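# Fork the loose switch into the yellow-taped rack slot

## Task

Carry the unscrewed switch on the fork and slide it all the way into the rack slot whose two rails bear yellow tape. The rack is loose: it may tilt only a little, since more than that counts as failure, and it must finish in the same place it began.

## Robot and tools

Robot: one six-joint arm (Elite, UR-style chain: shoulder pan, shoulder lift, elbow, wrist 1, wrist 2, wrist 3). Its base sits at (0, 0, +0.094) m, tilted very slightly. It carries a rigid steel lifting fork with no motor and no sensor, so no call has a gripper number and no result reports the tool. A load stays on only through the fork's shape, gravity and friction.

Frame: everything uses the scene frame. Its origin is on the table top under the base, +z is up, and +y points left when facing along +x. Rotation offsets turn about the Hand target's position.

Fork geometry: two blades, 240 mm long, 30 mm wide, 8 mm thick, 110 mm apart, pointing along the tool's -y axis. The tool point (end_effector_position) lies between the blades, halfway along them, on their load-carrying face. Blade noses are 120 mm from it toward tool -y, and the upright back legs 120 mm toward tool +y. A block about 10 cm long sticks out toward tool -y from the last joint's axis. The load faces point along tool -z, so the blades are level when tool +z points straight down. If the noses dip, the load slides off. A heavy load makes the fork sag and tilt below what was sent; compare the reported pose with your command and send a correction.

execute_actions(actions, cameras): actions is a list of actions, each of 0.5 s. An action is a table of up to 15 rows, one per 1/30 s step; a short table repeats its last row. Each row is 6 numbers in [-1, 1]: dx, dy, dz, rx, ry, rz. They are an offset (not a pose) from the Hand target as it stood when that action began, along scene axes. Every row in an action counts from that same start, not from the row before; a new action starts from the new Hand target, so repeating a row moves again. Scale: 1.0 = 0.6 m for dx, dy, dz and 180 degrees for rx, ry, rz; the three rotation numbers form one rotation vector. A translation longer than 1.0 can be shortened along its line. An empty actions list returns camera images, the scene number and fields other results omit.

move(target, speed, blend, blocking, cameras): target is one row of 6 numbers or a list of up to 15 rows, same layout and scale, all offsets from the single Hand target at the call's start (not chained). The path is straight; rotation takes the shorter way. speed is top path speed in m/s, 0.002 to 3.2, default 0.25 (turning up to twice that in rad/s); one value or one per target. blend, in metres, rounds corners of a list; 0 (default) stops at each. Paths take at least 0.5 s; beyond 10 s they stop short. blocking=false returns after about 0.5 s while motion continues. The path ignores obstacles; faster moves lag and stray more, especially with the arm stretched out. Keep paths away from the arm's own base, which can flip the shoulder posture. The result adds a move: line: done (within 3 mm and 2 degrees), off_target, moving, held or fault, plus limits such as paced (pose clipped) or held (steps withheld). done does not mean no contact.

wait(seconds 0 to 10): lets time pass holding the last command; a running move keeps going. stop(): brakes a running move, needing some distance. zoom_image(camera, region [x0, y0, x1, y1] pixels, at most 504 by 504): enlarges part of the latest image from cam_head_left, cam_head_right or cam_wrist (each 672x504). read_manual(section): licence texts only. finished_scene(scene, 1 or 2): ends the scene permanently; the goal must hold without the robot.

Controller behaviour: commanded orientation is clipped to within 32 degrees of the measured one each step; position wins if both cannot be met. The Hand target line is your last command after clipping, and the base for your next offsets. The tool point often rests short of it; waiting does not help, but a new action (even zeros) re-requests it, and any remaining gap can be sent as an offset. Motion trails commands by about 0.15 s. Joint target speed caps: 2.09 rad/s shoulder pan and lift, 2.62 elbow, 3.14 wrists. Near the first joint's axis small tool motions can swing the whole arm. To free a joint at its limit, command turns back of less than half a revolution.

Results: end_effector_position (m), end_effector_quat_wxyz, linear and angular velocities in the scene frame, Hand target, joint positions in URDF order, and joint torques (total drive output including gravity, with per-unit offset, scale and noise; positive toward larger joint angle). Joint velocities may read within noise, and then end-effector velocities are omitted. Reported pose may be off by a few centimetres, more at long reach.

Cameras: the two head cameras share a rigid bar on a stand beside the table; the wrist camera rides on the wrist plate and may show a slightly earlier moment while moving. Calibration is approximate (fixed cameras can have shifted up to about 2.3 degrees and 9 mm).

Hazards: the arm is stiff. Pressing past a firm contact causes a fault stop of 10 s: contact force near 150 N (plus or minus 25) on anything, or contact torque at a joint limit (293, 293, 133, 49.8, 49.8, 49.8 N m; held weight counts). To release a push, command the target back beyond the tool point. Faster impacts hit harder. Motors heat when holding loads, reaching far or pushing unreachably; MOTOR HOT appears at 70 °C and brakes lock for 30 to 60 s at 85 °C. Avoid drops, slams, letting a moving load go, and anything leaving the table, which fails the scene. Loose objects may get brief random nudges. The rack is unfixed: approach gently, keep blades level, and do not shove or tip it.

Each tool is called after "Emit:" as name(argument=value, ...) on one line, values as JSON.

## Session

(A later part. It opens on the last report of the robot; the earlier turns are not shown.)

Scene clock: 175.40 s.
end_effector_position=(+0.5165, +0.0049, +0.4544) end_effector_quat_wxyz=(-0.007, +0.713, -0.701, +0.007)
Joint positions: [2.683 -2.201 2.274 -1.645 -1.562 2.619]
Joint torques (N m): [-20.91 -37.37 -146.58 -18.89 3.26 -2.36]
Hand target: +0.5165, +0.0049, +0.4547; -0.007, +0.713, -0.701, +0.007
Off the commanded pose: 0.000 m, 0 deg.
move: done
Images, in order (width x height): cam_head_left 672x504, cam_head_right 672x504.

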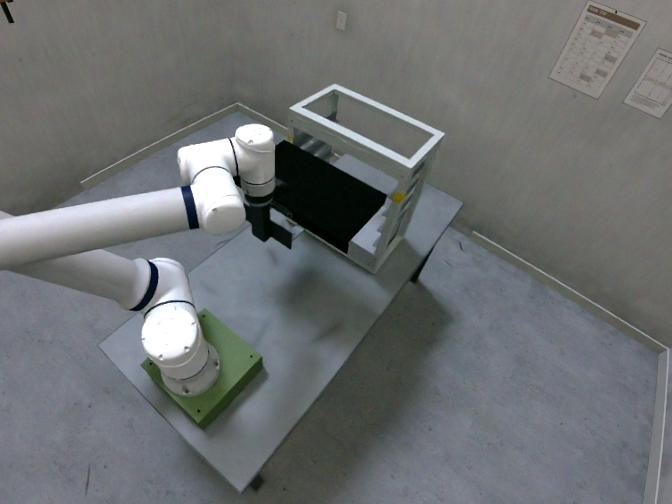

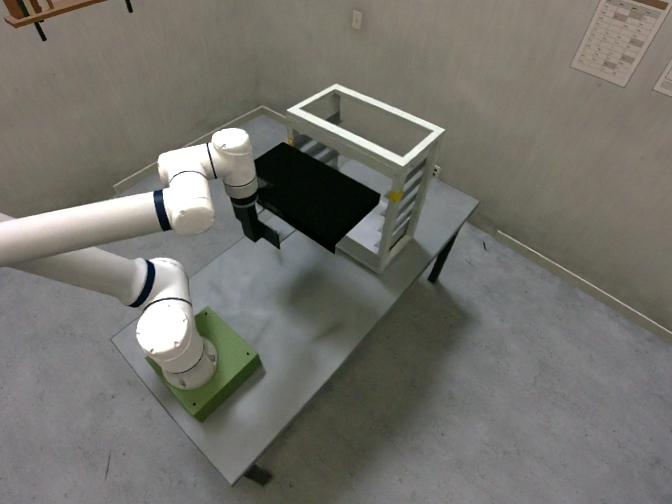

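Emit:
move(target=[0.2, 0.00349, 0.0005, 0, 0, 0], speed=0.08, cameras=["cam_head_left", "cam_head_right"])

Emit:
zoom_image(camera="cam_head_right", region=[260, 90, 440, 270])

Emit:
zoom_image(camera="cam_head_left", region=[260, 90, 440, 270])

Scene clock: 216.00 s.
end_effector_position=(+0.6363, +0.0070, +0.4550) end_effector_quat_wxyz=(-0.007, +0.713, -0.701, +0.007)
Joint positions: [2.818 -1.935 2.148 -1.786 -1.562 2.754]
Joint torques (N m): [9.62 -38.21 -144.82 -23.96 1.85 3.7]
Hand target: +0.6365, +0.0070, +0.4550; -0.007, +0.713, -0.701, +0.007
Off the commanded pose: 0.000 m, 0 deg.
move: done
Images, in order (width x height): cam_head_left 672x504, cam_head_right 672x504.

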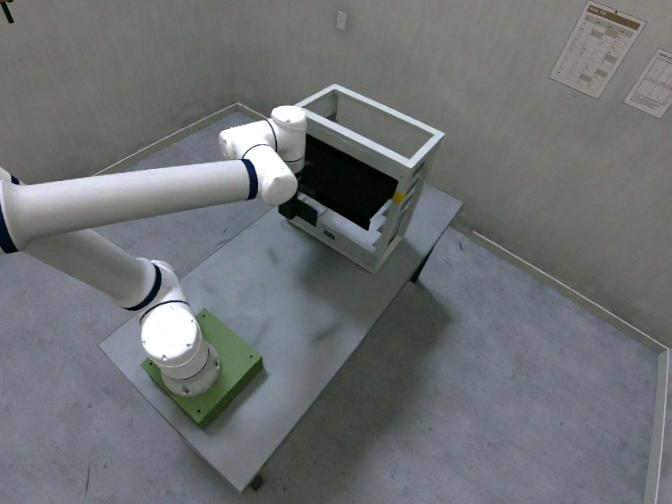

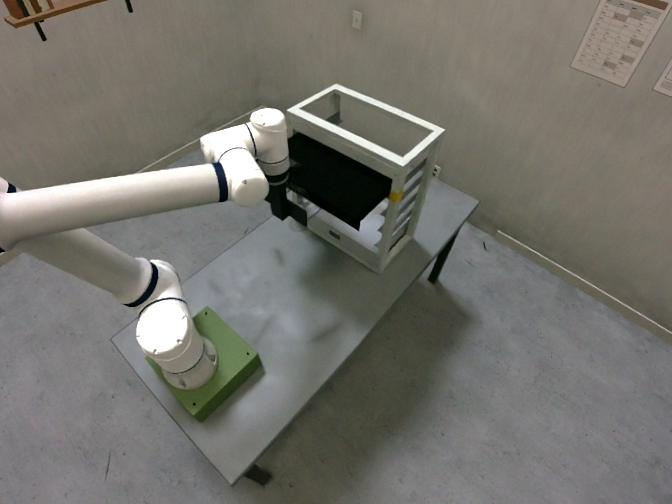

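Scaled by 2.800.

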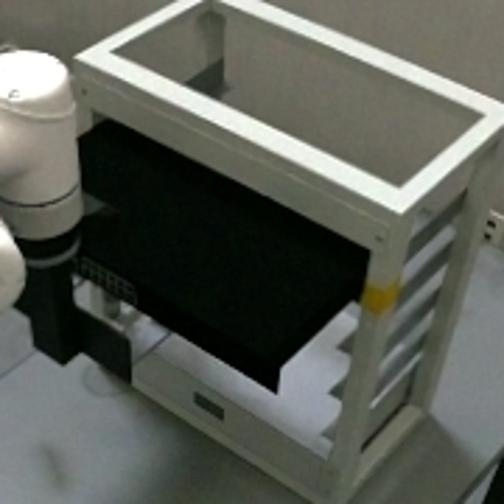

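Scaled by 2.800.

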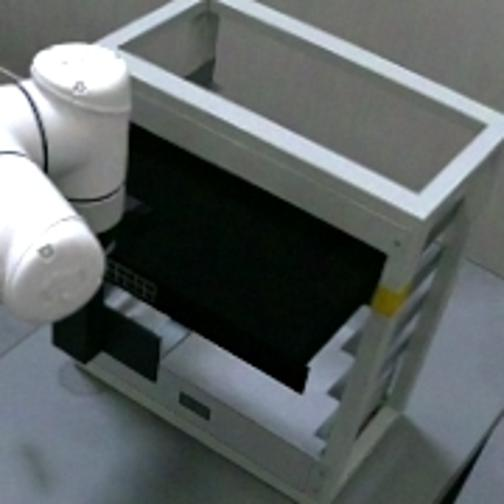

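Emit:
move(target=[0.25, 0.00436, 0.001, 0, 0, 0], speed=0.08, cameras=["cam_head_left", "cam_head_right"])

Emit:
zoom_image(camera="cam_head_right", region=[260, 90, 440, 270])

Emit:
zoom_image(camera="cam_head_left", region=[260, 90, 440, 270])

Scene clock: 223.87 s.
end_effector_position=(+0.7863, +0.0096, +0.4556) end_effector_quat_wxyz=(-0.007, +0.713, -0.701, +0.007)
Joint positions: [2.911 -1.654 1.938 -1.858 -1.563 2.848]
Joint torques (N m): [9.95 -74.9 -144.45 -24.32 0.56 3.39]
Hand target: +0.7865, +0.0096, +0.4556; -0.007, +0.713, -0.701, +0.007
Off the commanded pose: 0.000 m, 0 deg.
move: done
Images, in order (width x height): cam_head_left 672x504, cam_head_right 672x504.

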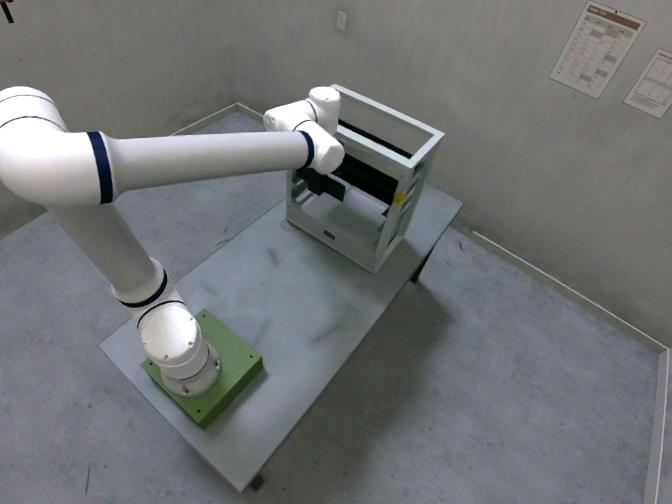

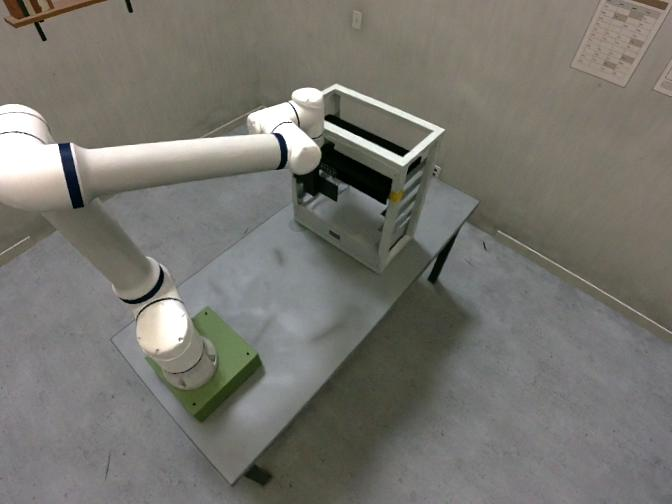

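Scaled by 2.800.

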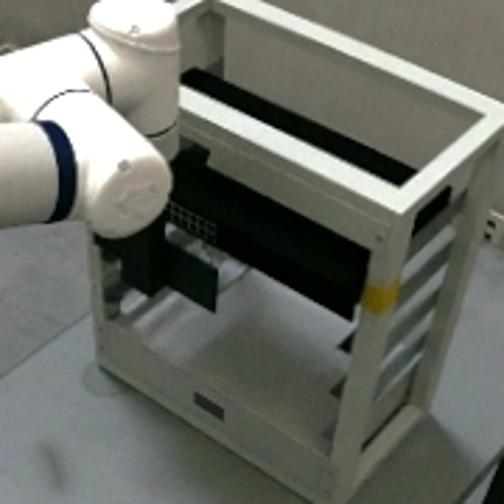

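Scaled by 2.800.

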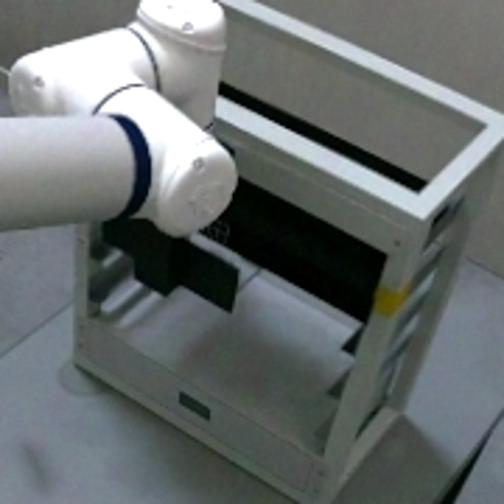

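Emit:
move(target=[0.0683, 0.0012, 0, 0, 0, 0], speed=0.06, cameras=[])

Emit:
move(target=[0.005, 0.0001, 0, 0, 0, 0], speed=0.02, cameras=["all"])

Emit:
zoom_image(camera="cam_head_right", region=[260, 90, 440, 270])

Emit:
zoom_image(camera="cam_head_left", region=[260, 90, 440, 270])

Scene clock: 229.23 s.
end_effector_position=(+0.8273, +0.0104, +0.4556) end_effector_quat_wxyz=(-0.007, +0.713, -0.701, +0.007)
Joint positions: [2.929 -1.583 1.872 -1.863 -1.563 2.866]
Joint torques (N m): [7.2 -82.45 -144.11 -24.3 0.86 3.54]
Hand target: +0.8274, +0.0103, +0.4556; -0.007, +0.713, -0.701, +0.007
Off the commanded pose: 0.000 m, 0 deg.
move: done
No camera images: "cameras" was empty.

Scene clock: 229.93 s.
end_effector_position=(+0.8303, +0.0104, +0.4556) end_effector_quat_wxyz=(-0.007, +0.713, -0.701, +0.007)
Joint positions: [2.931 -1.578 1.867 -1.864 -1.563 2.867]
Joint torques (N m): [8.03 -82.69 -143.31 -24.4 0.54 3.47]
Hand target: +0.8304, +0.0104, +0.4556; -0.007, +0.713, -0.701, +0.007
Off the commanded pose: 0.000 m, 0 deg.
move: done
camera_calibration:
cam_wrist: T_world_to_cam=[[0.00437931, -0.999636, -0.0266189, 0.0283736], [-0.944265, -0.0128957, 0.328933, 0.505689], [-0.329156, 0.0236948, -0.943978, 0.797449], [0, 0, 0, 1]] pos_world=[0.739866, 0.0159891, 0.587192]

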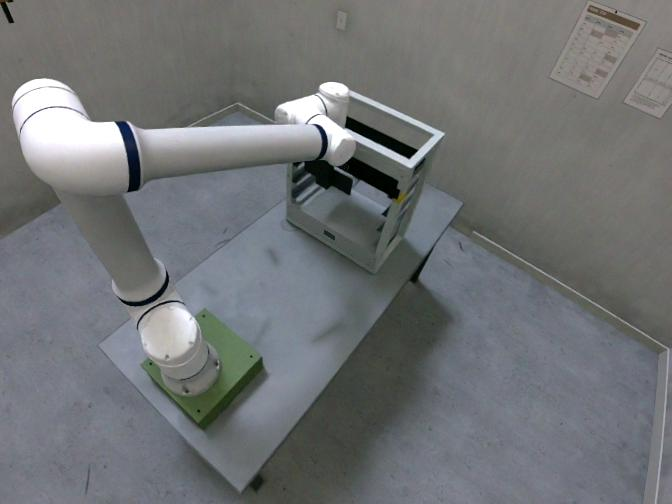

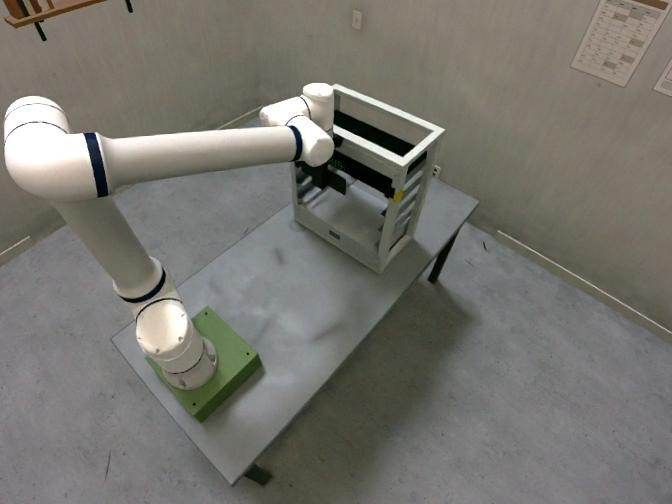

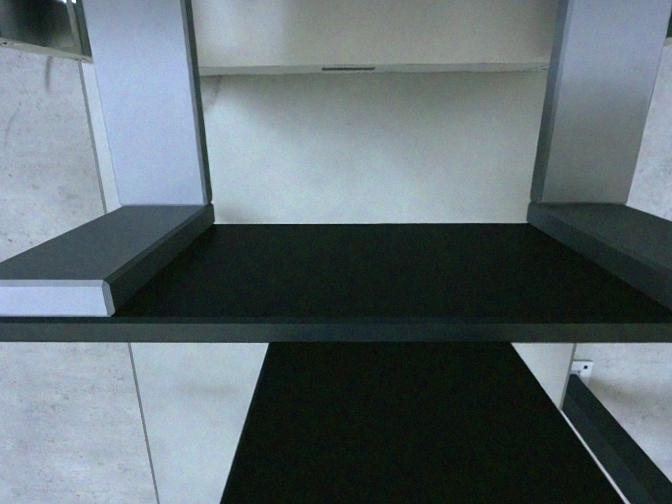

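Scaled by 2.800.

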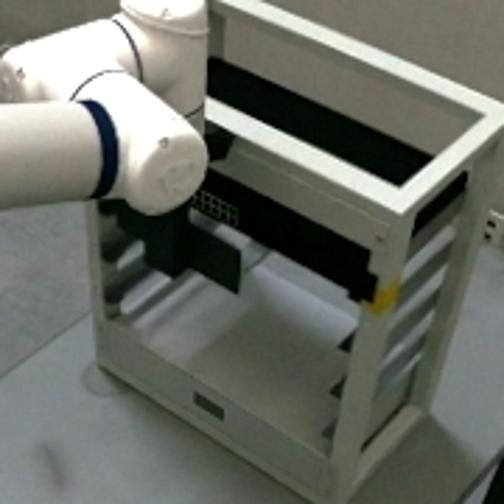

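Scaled by 2.800.

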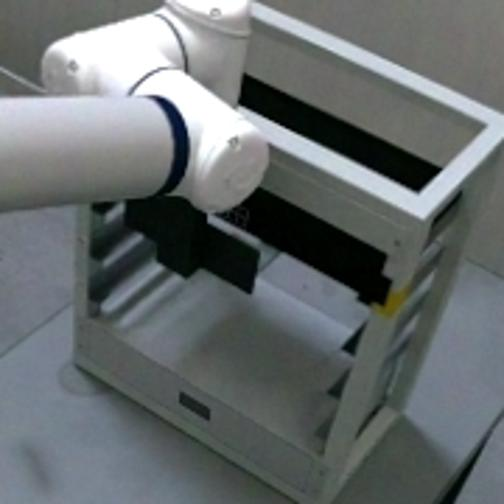

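Emit:
move(target=[0.005, 0.0001, 0, 0, 0, 0], speed=0.02, cameras=[])

Emit:
zoom_image(camera="cam_head_right", region=[365, 160, 425, 220])

Emit:
zoom_image(camera="cam_head_left", region=[370, 160, 430, 220])

Scene clock: 235.83 s.
end_effector_position=(+0.8333, +0.0104, +0.4556) end_effector_quat_wxyz=(-0.007, +0.713, -0.701, +0.007)
Joint positions: [2.932 -1.573 1.862 -1.864 -1.563 2.869]
Joint torques (N m): [8.66 -80.53 -146.88 -25.26 2.43 3.54]
Hand target: +0.8334, +0.0105, +0.4556; -0.007, +0.713, -0.701, +0.007
Off the commanded pose: 0.000 m, 0 deg.
move: done
No camera images: "cameras" was empty.

Scaled by 8.400.
This view is cut from an older image: the scene may have changed since it was taken.

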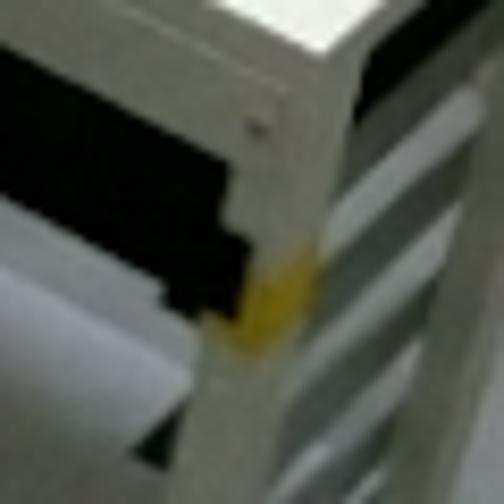

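Scaled by 8.400.
This view is cut from an older image: the scene may have changed since it was taken.

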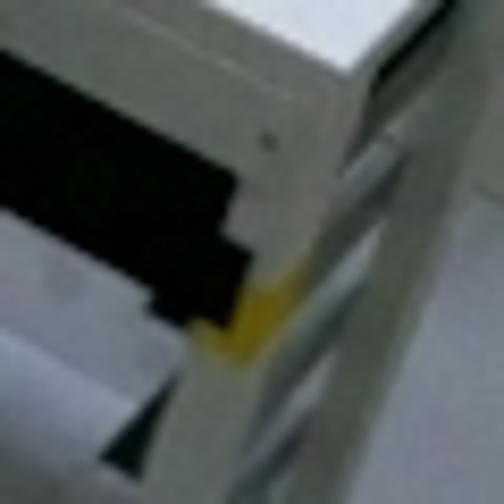

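Emit:
move(target=[0.0025, 0, 0, 0, 0, 0], speed=0.02, cameras=[])

Emit:
move(target=[0, 0, -0.0283, 0, 0, 0], speed=0.02, cameras=[])

Emit:
move(target=[0, 0, -0.0217, 0, 0, 0], speed=0.02, cameras=["all"])

Emit:
zoom_image(camera="cam_head_right", region=[260, 90, 440, 270])

Emit:
zoom_image(camera="cam_head_left", region=[260, 90, 440, 270])

Scene clock: 241.27 s.
end_effector_position=(+0.8349, +0.0105, +0.4556) end_effector_quat_wxyz=(-0.007, +0.713, -0.701, +0.007)
Joint positions: [2.932 -1.57 1.859 -1.864 -1.563 2.869]
Joint torques (N m): [9.33 -80.25 -145.2 -25.87 3.06 3.51]
Hand target: +0.8349, +0.0105, +0.4556; -0.007, +0.713, -0.701, +0.007
Off the commanded pose: 0.000 m, 0 deg.
move: done
No camera images: "cameras" was empty.

Scene clock: 242.43 s.
end_effector_position=(+0.8351, +0.0104, +0.4392) end_effector_quat_wxyz=(-0.007, +0.713, -0.701, +0.007)
Joint positions: [2.933 -1.562 1.882 -1.895 -1.563 2.869]
Joint torques (N m): [7.06 -55.9 -82.29 -13.58 0.7 3.34]
Hand target: +0.8349, +0.0105, +0.4386; -0.007, +0.713, -0.701, +0.007
Off the commanded pose: 0.001 m, 0 deg.
move: done
No camera images: "cameras" was empty.

Scene clock: 243.40 s.
end_effector_position=(+0.8349, +0.0105, +0.4258) end_effector_quat_wxyz=(-0.007, +0.713, -0.701, +0.007)
Joint positions: [2.933 -1.555 1.899 -1.918 -1.563 2.869]
Joint torques (N m): [8.96 -52.05 -73.28 -10.4 -0.5 3.21]
Hand target: +0.8349, +0.0105, +0.4256; -0.007, +0.713, -0.701, +0.007
Off the commanded pose: 0.000 m, 0 deg.
move: done
camera_calibration:
cam_wrist: T_world_to_cam=[[0.00437931, -0.999636, -0.0266189, 0.0276601], [-0.944265, -0.0128957, 0.328933, 0.519836], [-0.329156, 0.0236948, -0.943978, 0.77083], [0, 0, 0, 1]] pos_world=[0.744466, 0.0160891, 0.557392]

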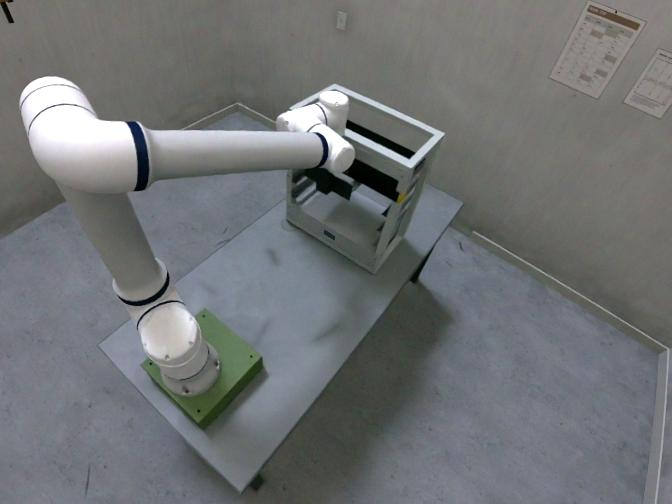

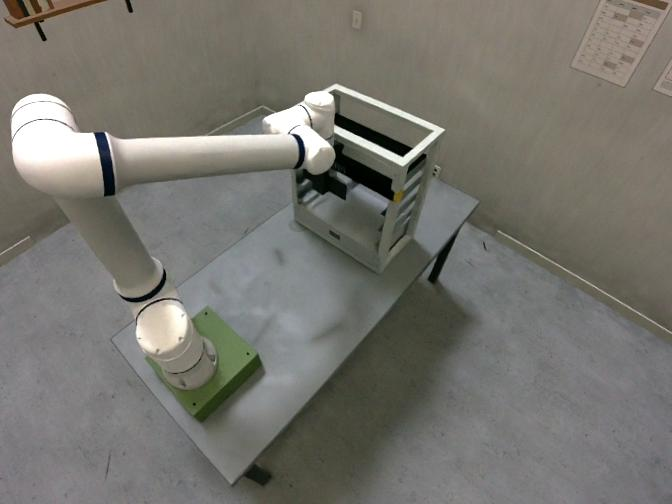

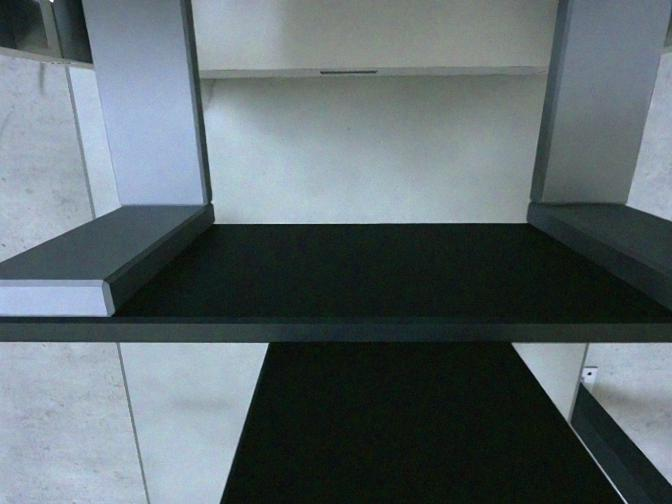

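Scaled by 2.800.

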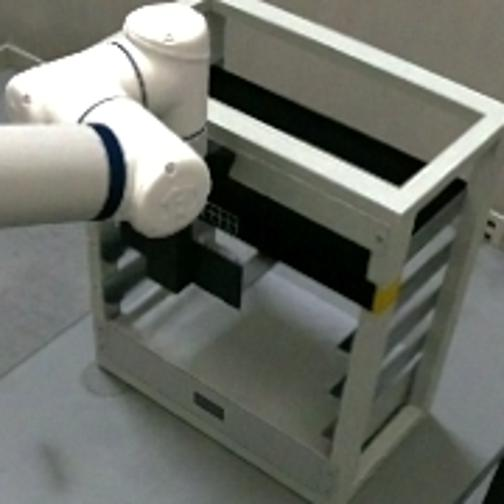

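Scaled by 2.800.

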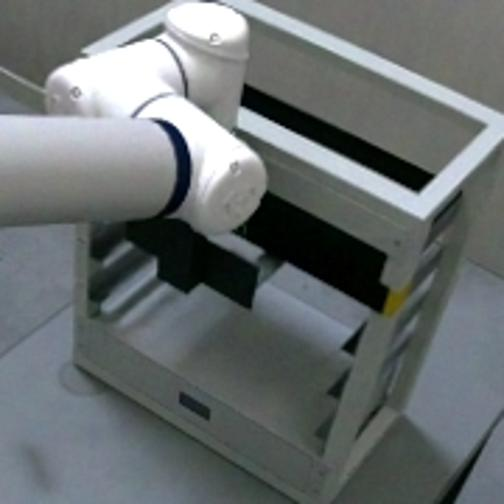

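Emit:
move(target=[-0.4142, -0.0072, -0.005, 0, 0, 0], speed=0.15, cameras=["cam_head_left", "cam_head_right"])

Emit:
zoom_image(camera="cam_head_right", region=[260, 90, 440, 270])

Emit:
zoom_image(camera="cam_head_left", region=[260, 90, 440, 270])

Scene clock: 251.23 s.
end_effector_position=(+0.5866, +0.0062, +0.4226) end_effector_quat_wxyz=(-0.007, +0.713, -0.701, +0.007)
Joint positions: [2.771 -2.028 2.256 -1.802 -1.562 2.708]
Joint torques (N m): [-20.36 -31.53 -74.88 -5.74 1.94 -2.38]
Hand target: +0.5864, +0.0061, +0.4226; -0.007, +0.713, -0.701, +0.007
Off the commanded pose: 0.000 m, 0 deg.
move: done
Images, in order (width x height): cam_head_left 672x504, cam_head_right 672x504.

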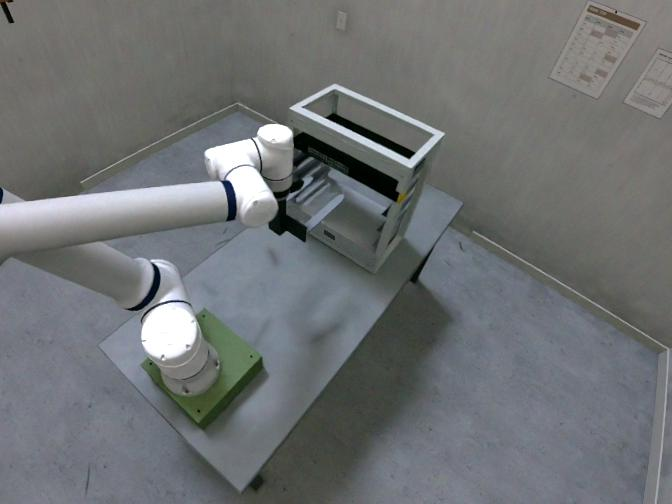

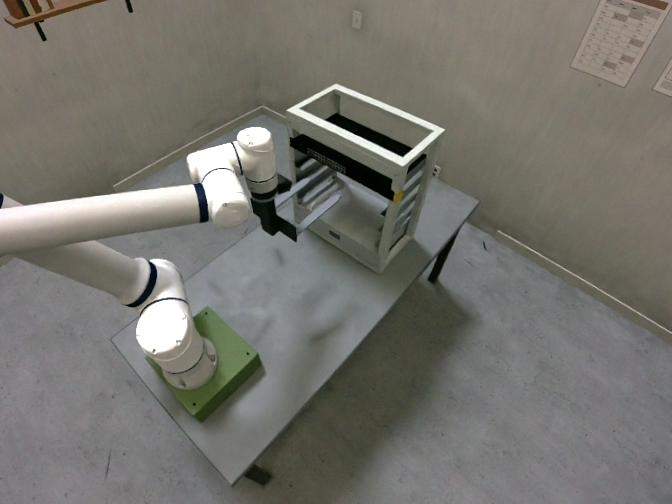

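Scaled by 2.800.

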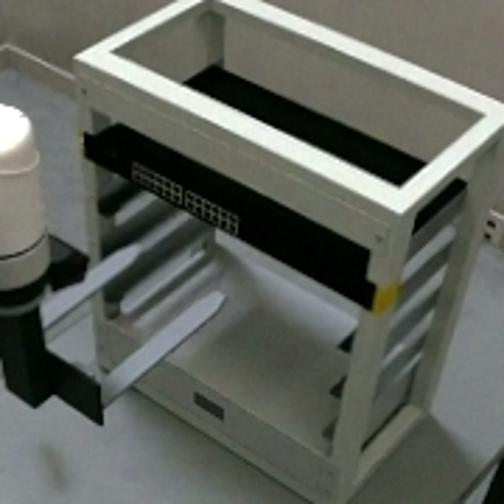

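Scaled by 2.800.

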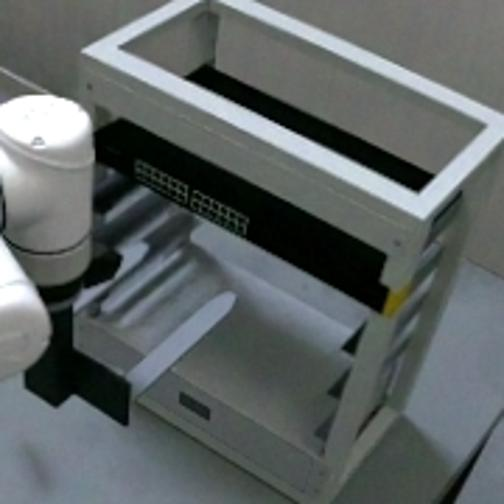

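Emit:
move(target=[0.1083, 0.0018, 0.0673, 0, 0, 0], speed=0.12, cameras=["cam_head_left", "cam_head_right"])

Emit:
zoom_image(camera="cam_head_right", region=[280, 110, 410, 220])

Emit:
zoom_image(camera="cam_head_left", region=[280, 110, 410, 220])

Scene clock: 258.20 s.
end_effector_position=(+0.6512, +0.0072, +0.4628) end_effector_quat_wxyz=(-0.007, +0.713, -0.701, +0.007)
Joint positions: [2.829 -1.908 2.117 -1.783 -1.562 2.766]
Joint torques (N m): [9.9 -13.71 -100.05 -5.7 -1.49 3.46]
Hand target: +0.6514, +0.0072, +0.4629; -0.007, +0.713, -0.701, +0.007
Off the commanded pose: 0.000 m, 0 deg.
move: done
Images, in order (width x height): cam_head_left 672x504, cam_head_right 672x504.

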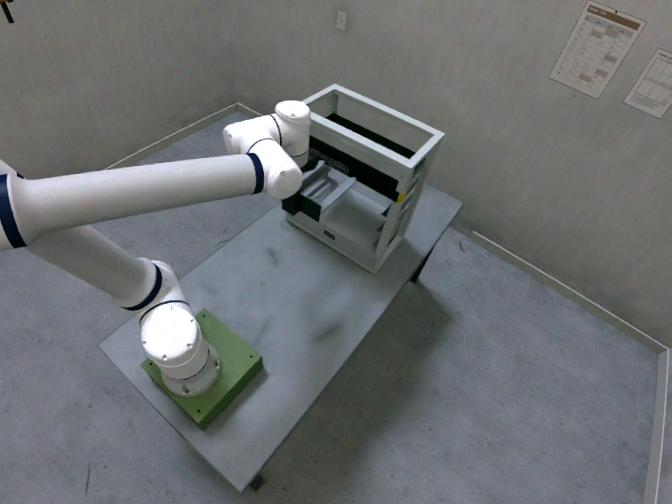

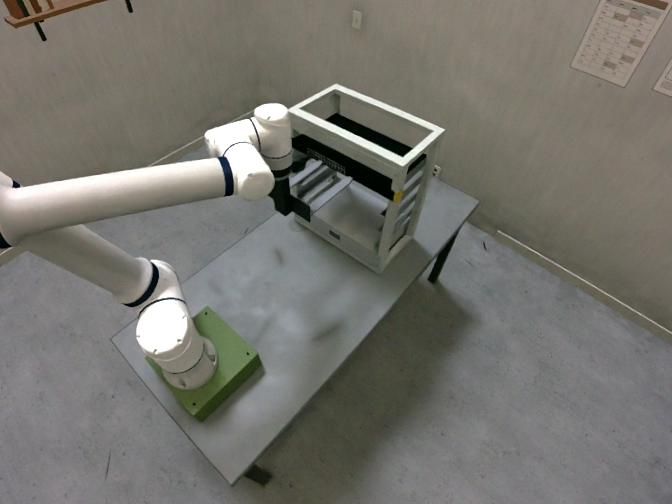

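Scaled by 3.877.

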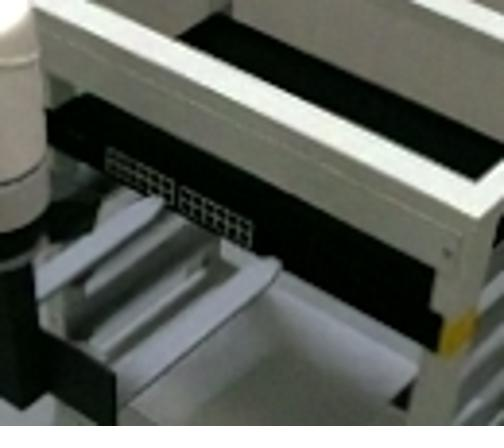

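Scaled by 3.877.

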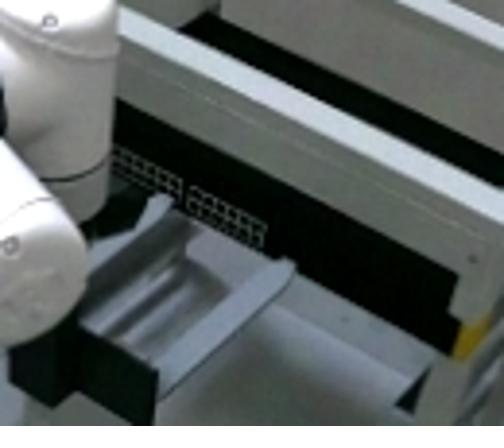

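Emit:
move(target=[0.0167, 0.0003, 0, 0, 0, 0], speed=0.03, cameras=[])

Emit:
move(target=[0.0025, 0, 0, 0, 0, 0], speed=0.01, cameras=[])

Emit:
move(target=[0.0025, 0, 0, 0, 0, 0], speed=0.01, cameras=[])

Scene clock: 263.07 s.
end_effector_position=(+0.6612, +0.0074, +0.4629) end_effector_quat_wxyz=(-0.007, +0.713, -0.701, +0.007)
Joint positions: [2.837 -1.888 2.104 -1.79 -1.562 2.774]
Joint torques (N m): [7.61 -15.09 -100.88 -10.68 -1.67 3.22]
Hand target: +0.6614, +0.0074, +0.4629; -0.007, +0.713, -0.701, +0.007
Off the commanded pose: 0.000 m, 0 deg.
move: done
No camera images: "cameras" was empty.

Scene clock: 263.77 s.
end_effector_position=(+0.6629, +0.0074, +0.4629) end_effector_quat_wxyz=(-0.007, +0.713, -0.701, +0.007)
Joint positions: [2.838 -1.885 2.102 -1.791 -1.562 2.775]
Joint torques (N m): [8.32 -16.39 -101.26 -10.27 -1.53 3.66]
Hand target: +0.6629, +0.0074, +0.4629; -0.007, +0.713, -0.701, +0.007
Off the commanded pose: 0.000 m, 0 deg.
move: done
No camera images: "cameras" was empty.

Scene clock: 264.47 s.
end_effector_position=(+0.6644, +0.0074, +0.4629) end_effector_quat_wxyz=(-0.007, +0.713, -0.701, +0.007)
Joint positions: [2.839 -1.882 2.1 -1.792 -1.562 2.776]
Joint torques (N m): [9.56 -16.19 -100.99 -10.6 -1.67 3.65]
Hand target: +0.6644, +0.0074, +0.4629; -0.007, +0.713, -0.701, +0.007
Off the commanded pose: 0.000 m, 0 deg.
move: done
No camera images: "cameras" was empty.

Emit:
move(target=[0.0025, 0, 0, 0, 0, 0], speed=0.01, cameras=[])

Emit:
move(target=[0.0017, 0, 0, 0, 0, 0], speed=0.01, cameras=[])

Scene clock: 267.73 s.
end_effector_position=(+0.6658, +0.0074, +0.4629) end_effector_quat_wxyz=(-0.006, +0.713, -0.701, +0.007)
Joint positions: [2.84 -1.879 2.098 -1.793 -1.563 2.777]
Joint torques (N m): [7.27 -1.55 -115.11 -20.3 3.31 7.19]
Hand target: +0.6659, +0.0074, +0.4629; -0.007, +0.713, -0.701, +0.007
Off the commanded pose: 0.000 m, 0 deg.
move: done
No camera images: "cameras" was empty.

Scene clock: 268.43 s.
end_effector_position=(+0.6669, +0.0074, +0.4630) end_effector_quat_wxyz=(-0.007, +0.713, -0.701, +0.007)
Joint positions: [2.841 -1.877 2.097 -1.794 -1.562 2.778]
Joint torques (N m): [3.06 13.3 -126.27 -32.14 8.45 10.56]
Hand target: +0.6669, +0.0074, +0.4629; -0.007, +0.713, -0.701, +0.007
Off the commanded pose: 0.000 m, 0 deg.
move: done
No camera images: "cameras" was empty.

Emit:
move(target=[-0.15, -0.0026, 0, 0, 0, 0], speed=0.12, cameras=["cam_head_left", "cam_head_right"])

Emit:
zoom_image(camera="cam_head_right", region=[260, 90, 440, 270])

Emit:
zoom_image(camera="cam_head_left", region=[260, 60, 480, 280])

Scene clock: 274.63 s.
end_effector_position=(+0.5771, +0.0059, +0.4629) end_effector_quat_wxyz=(-0.007, +0.713, -0.701, +0.007)
Joint positions: [2.761 -2.063 2.202 -1.712 -1.562 2.698]
Joint torques (N m): [-21.49 -27.72 -76.61 -5.7 2.1 -2.47]
Hand target: +0.5769, +0.0058, +0.4629; -0.007, +0.713, -0.701, +0.007
Off the commanded pose: 0.000 m, 0 deg.
move: done
Images, in order (width x height): cam_head_left 672x504, cam_head_right 672x504.

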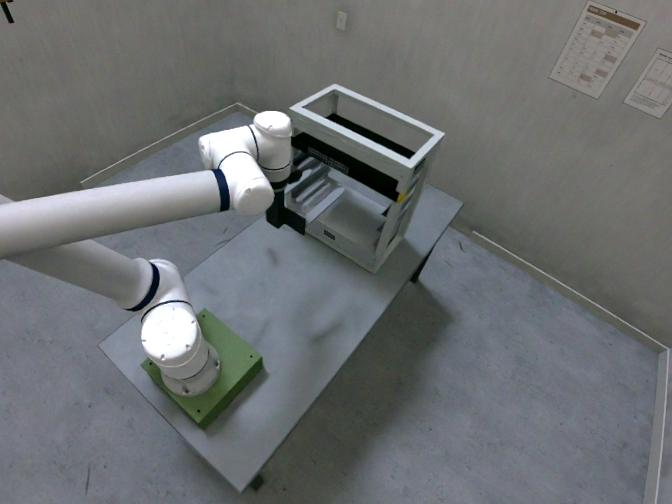

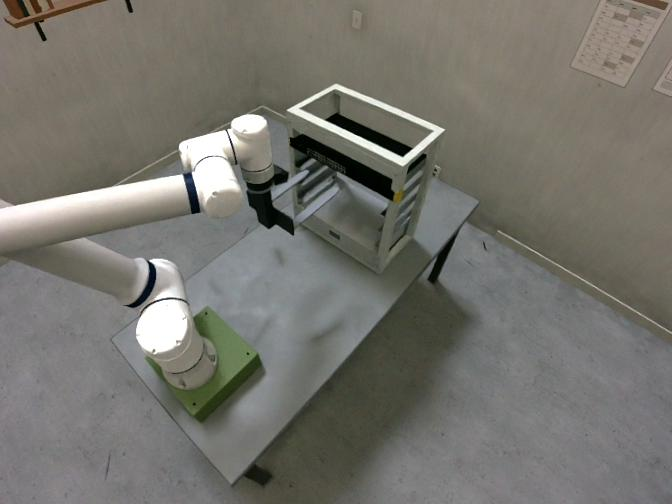

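Scaled by 2.800.

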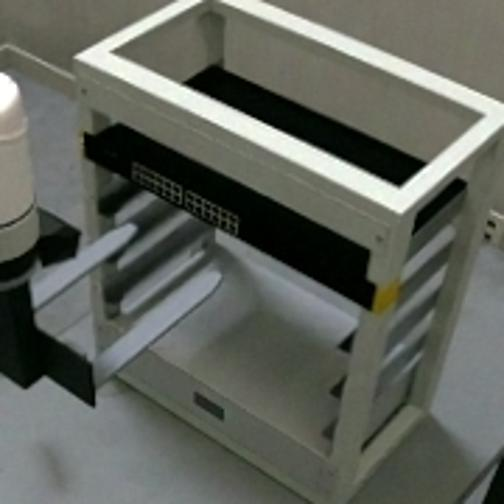

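Scaled by 2.291.

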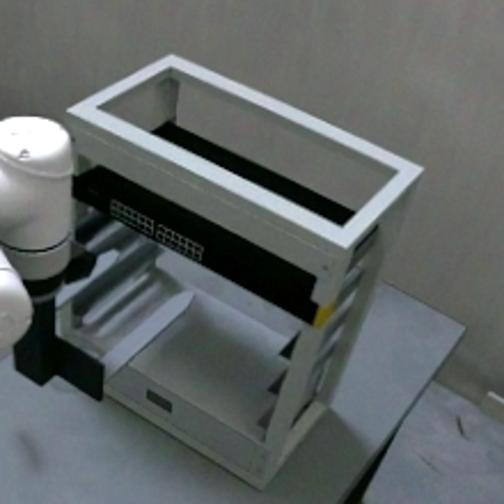

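Emit:
finished_scene(scene=2)

The scene is finished: the task was done.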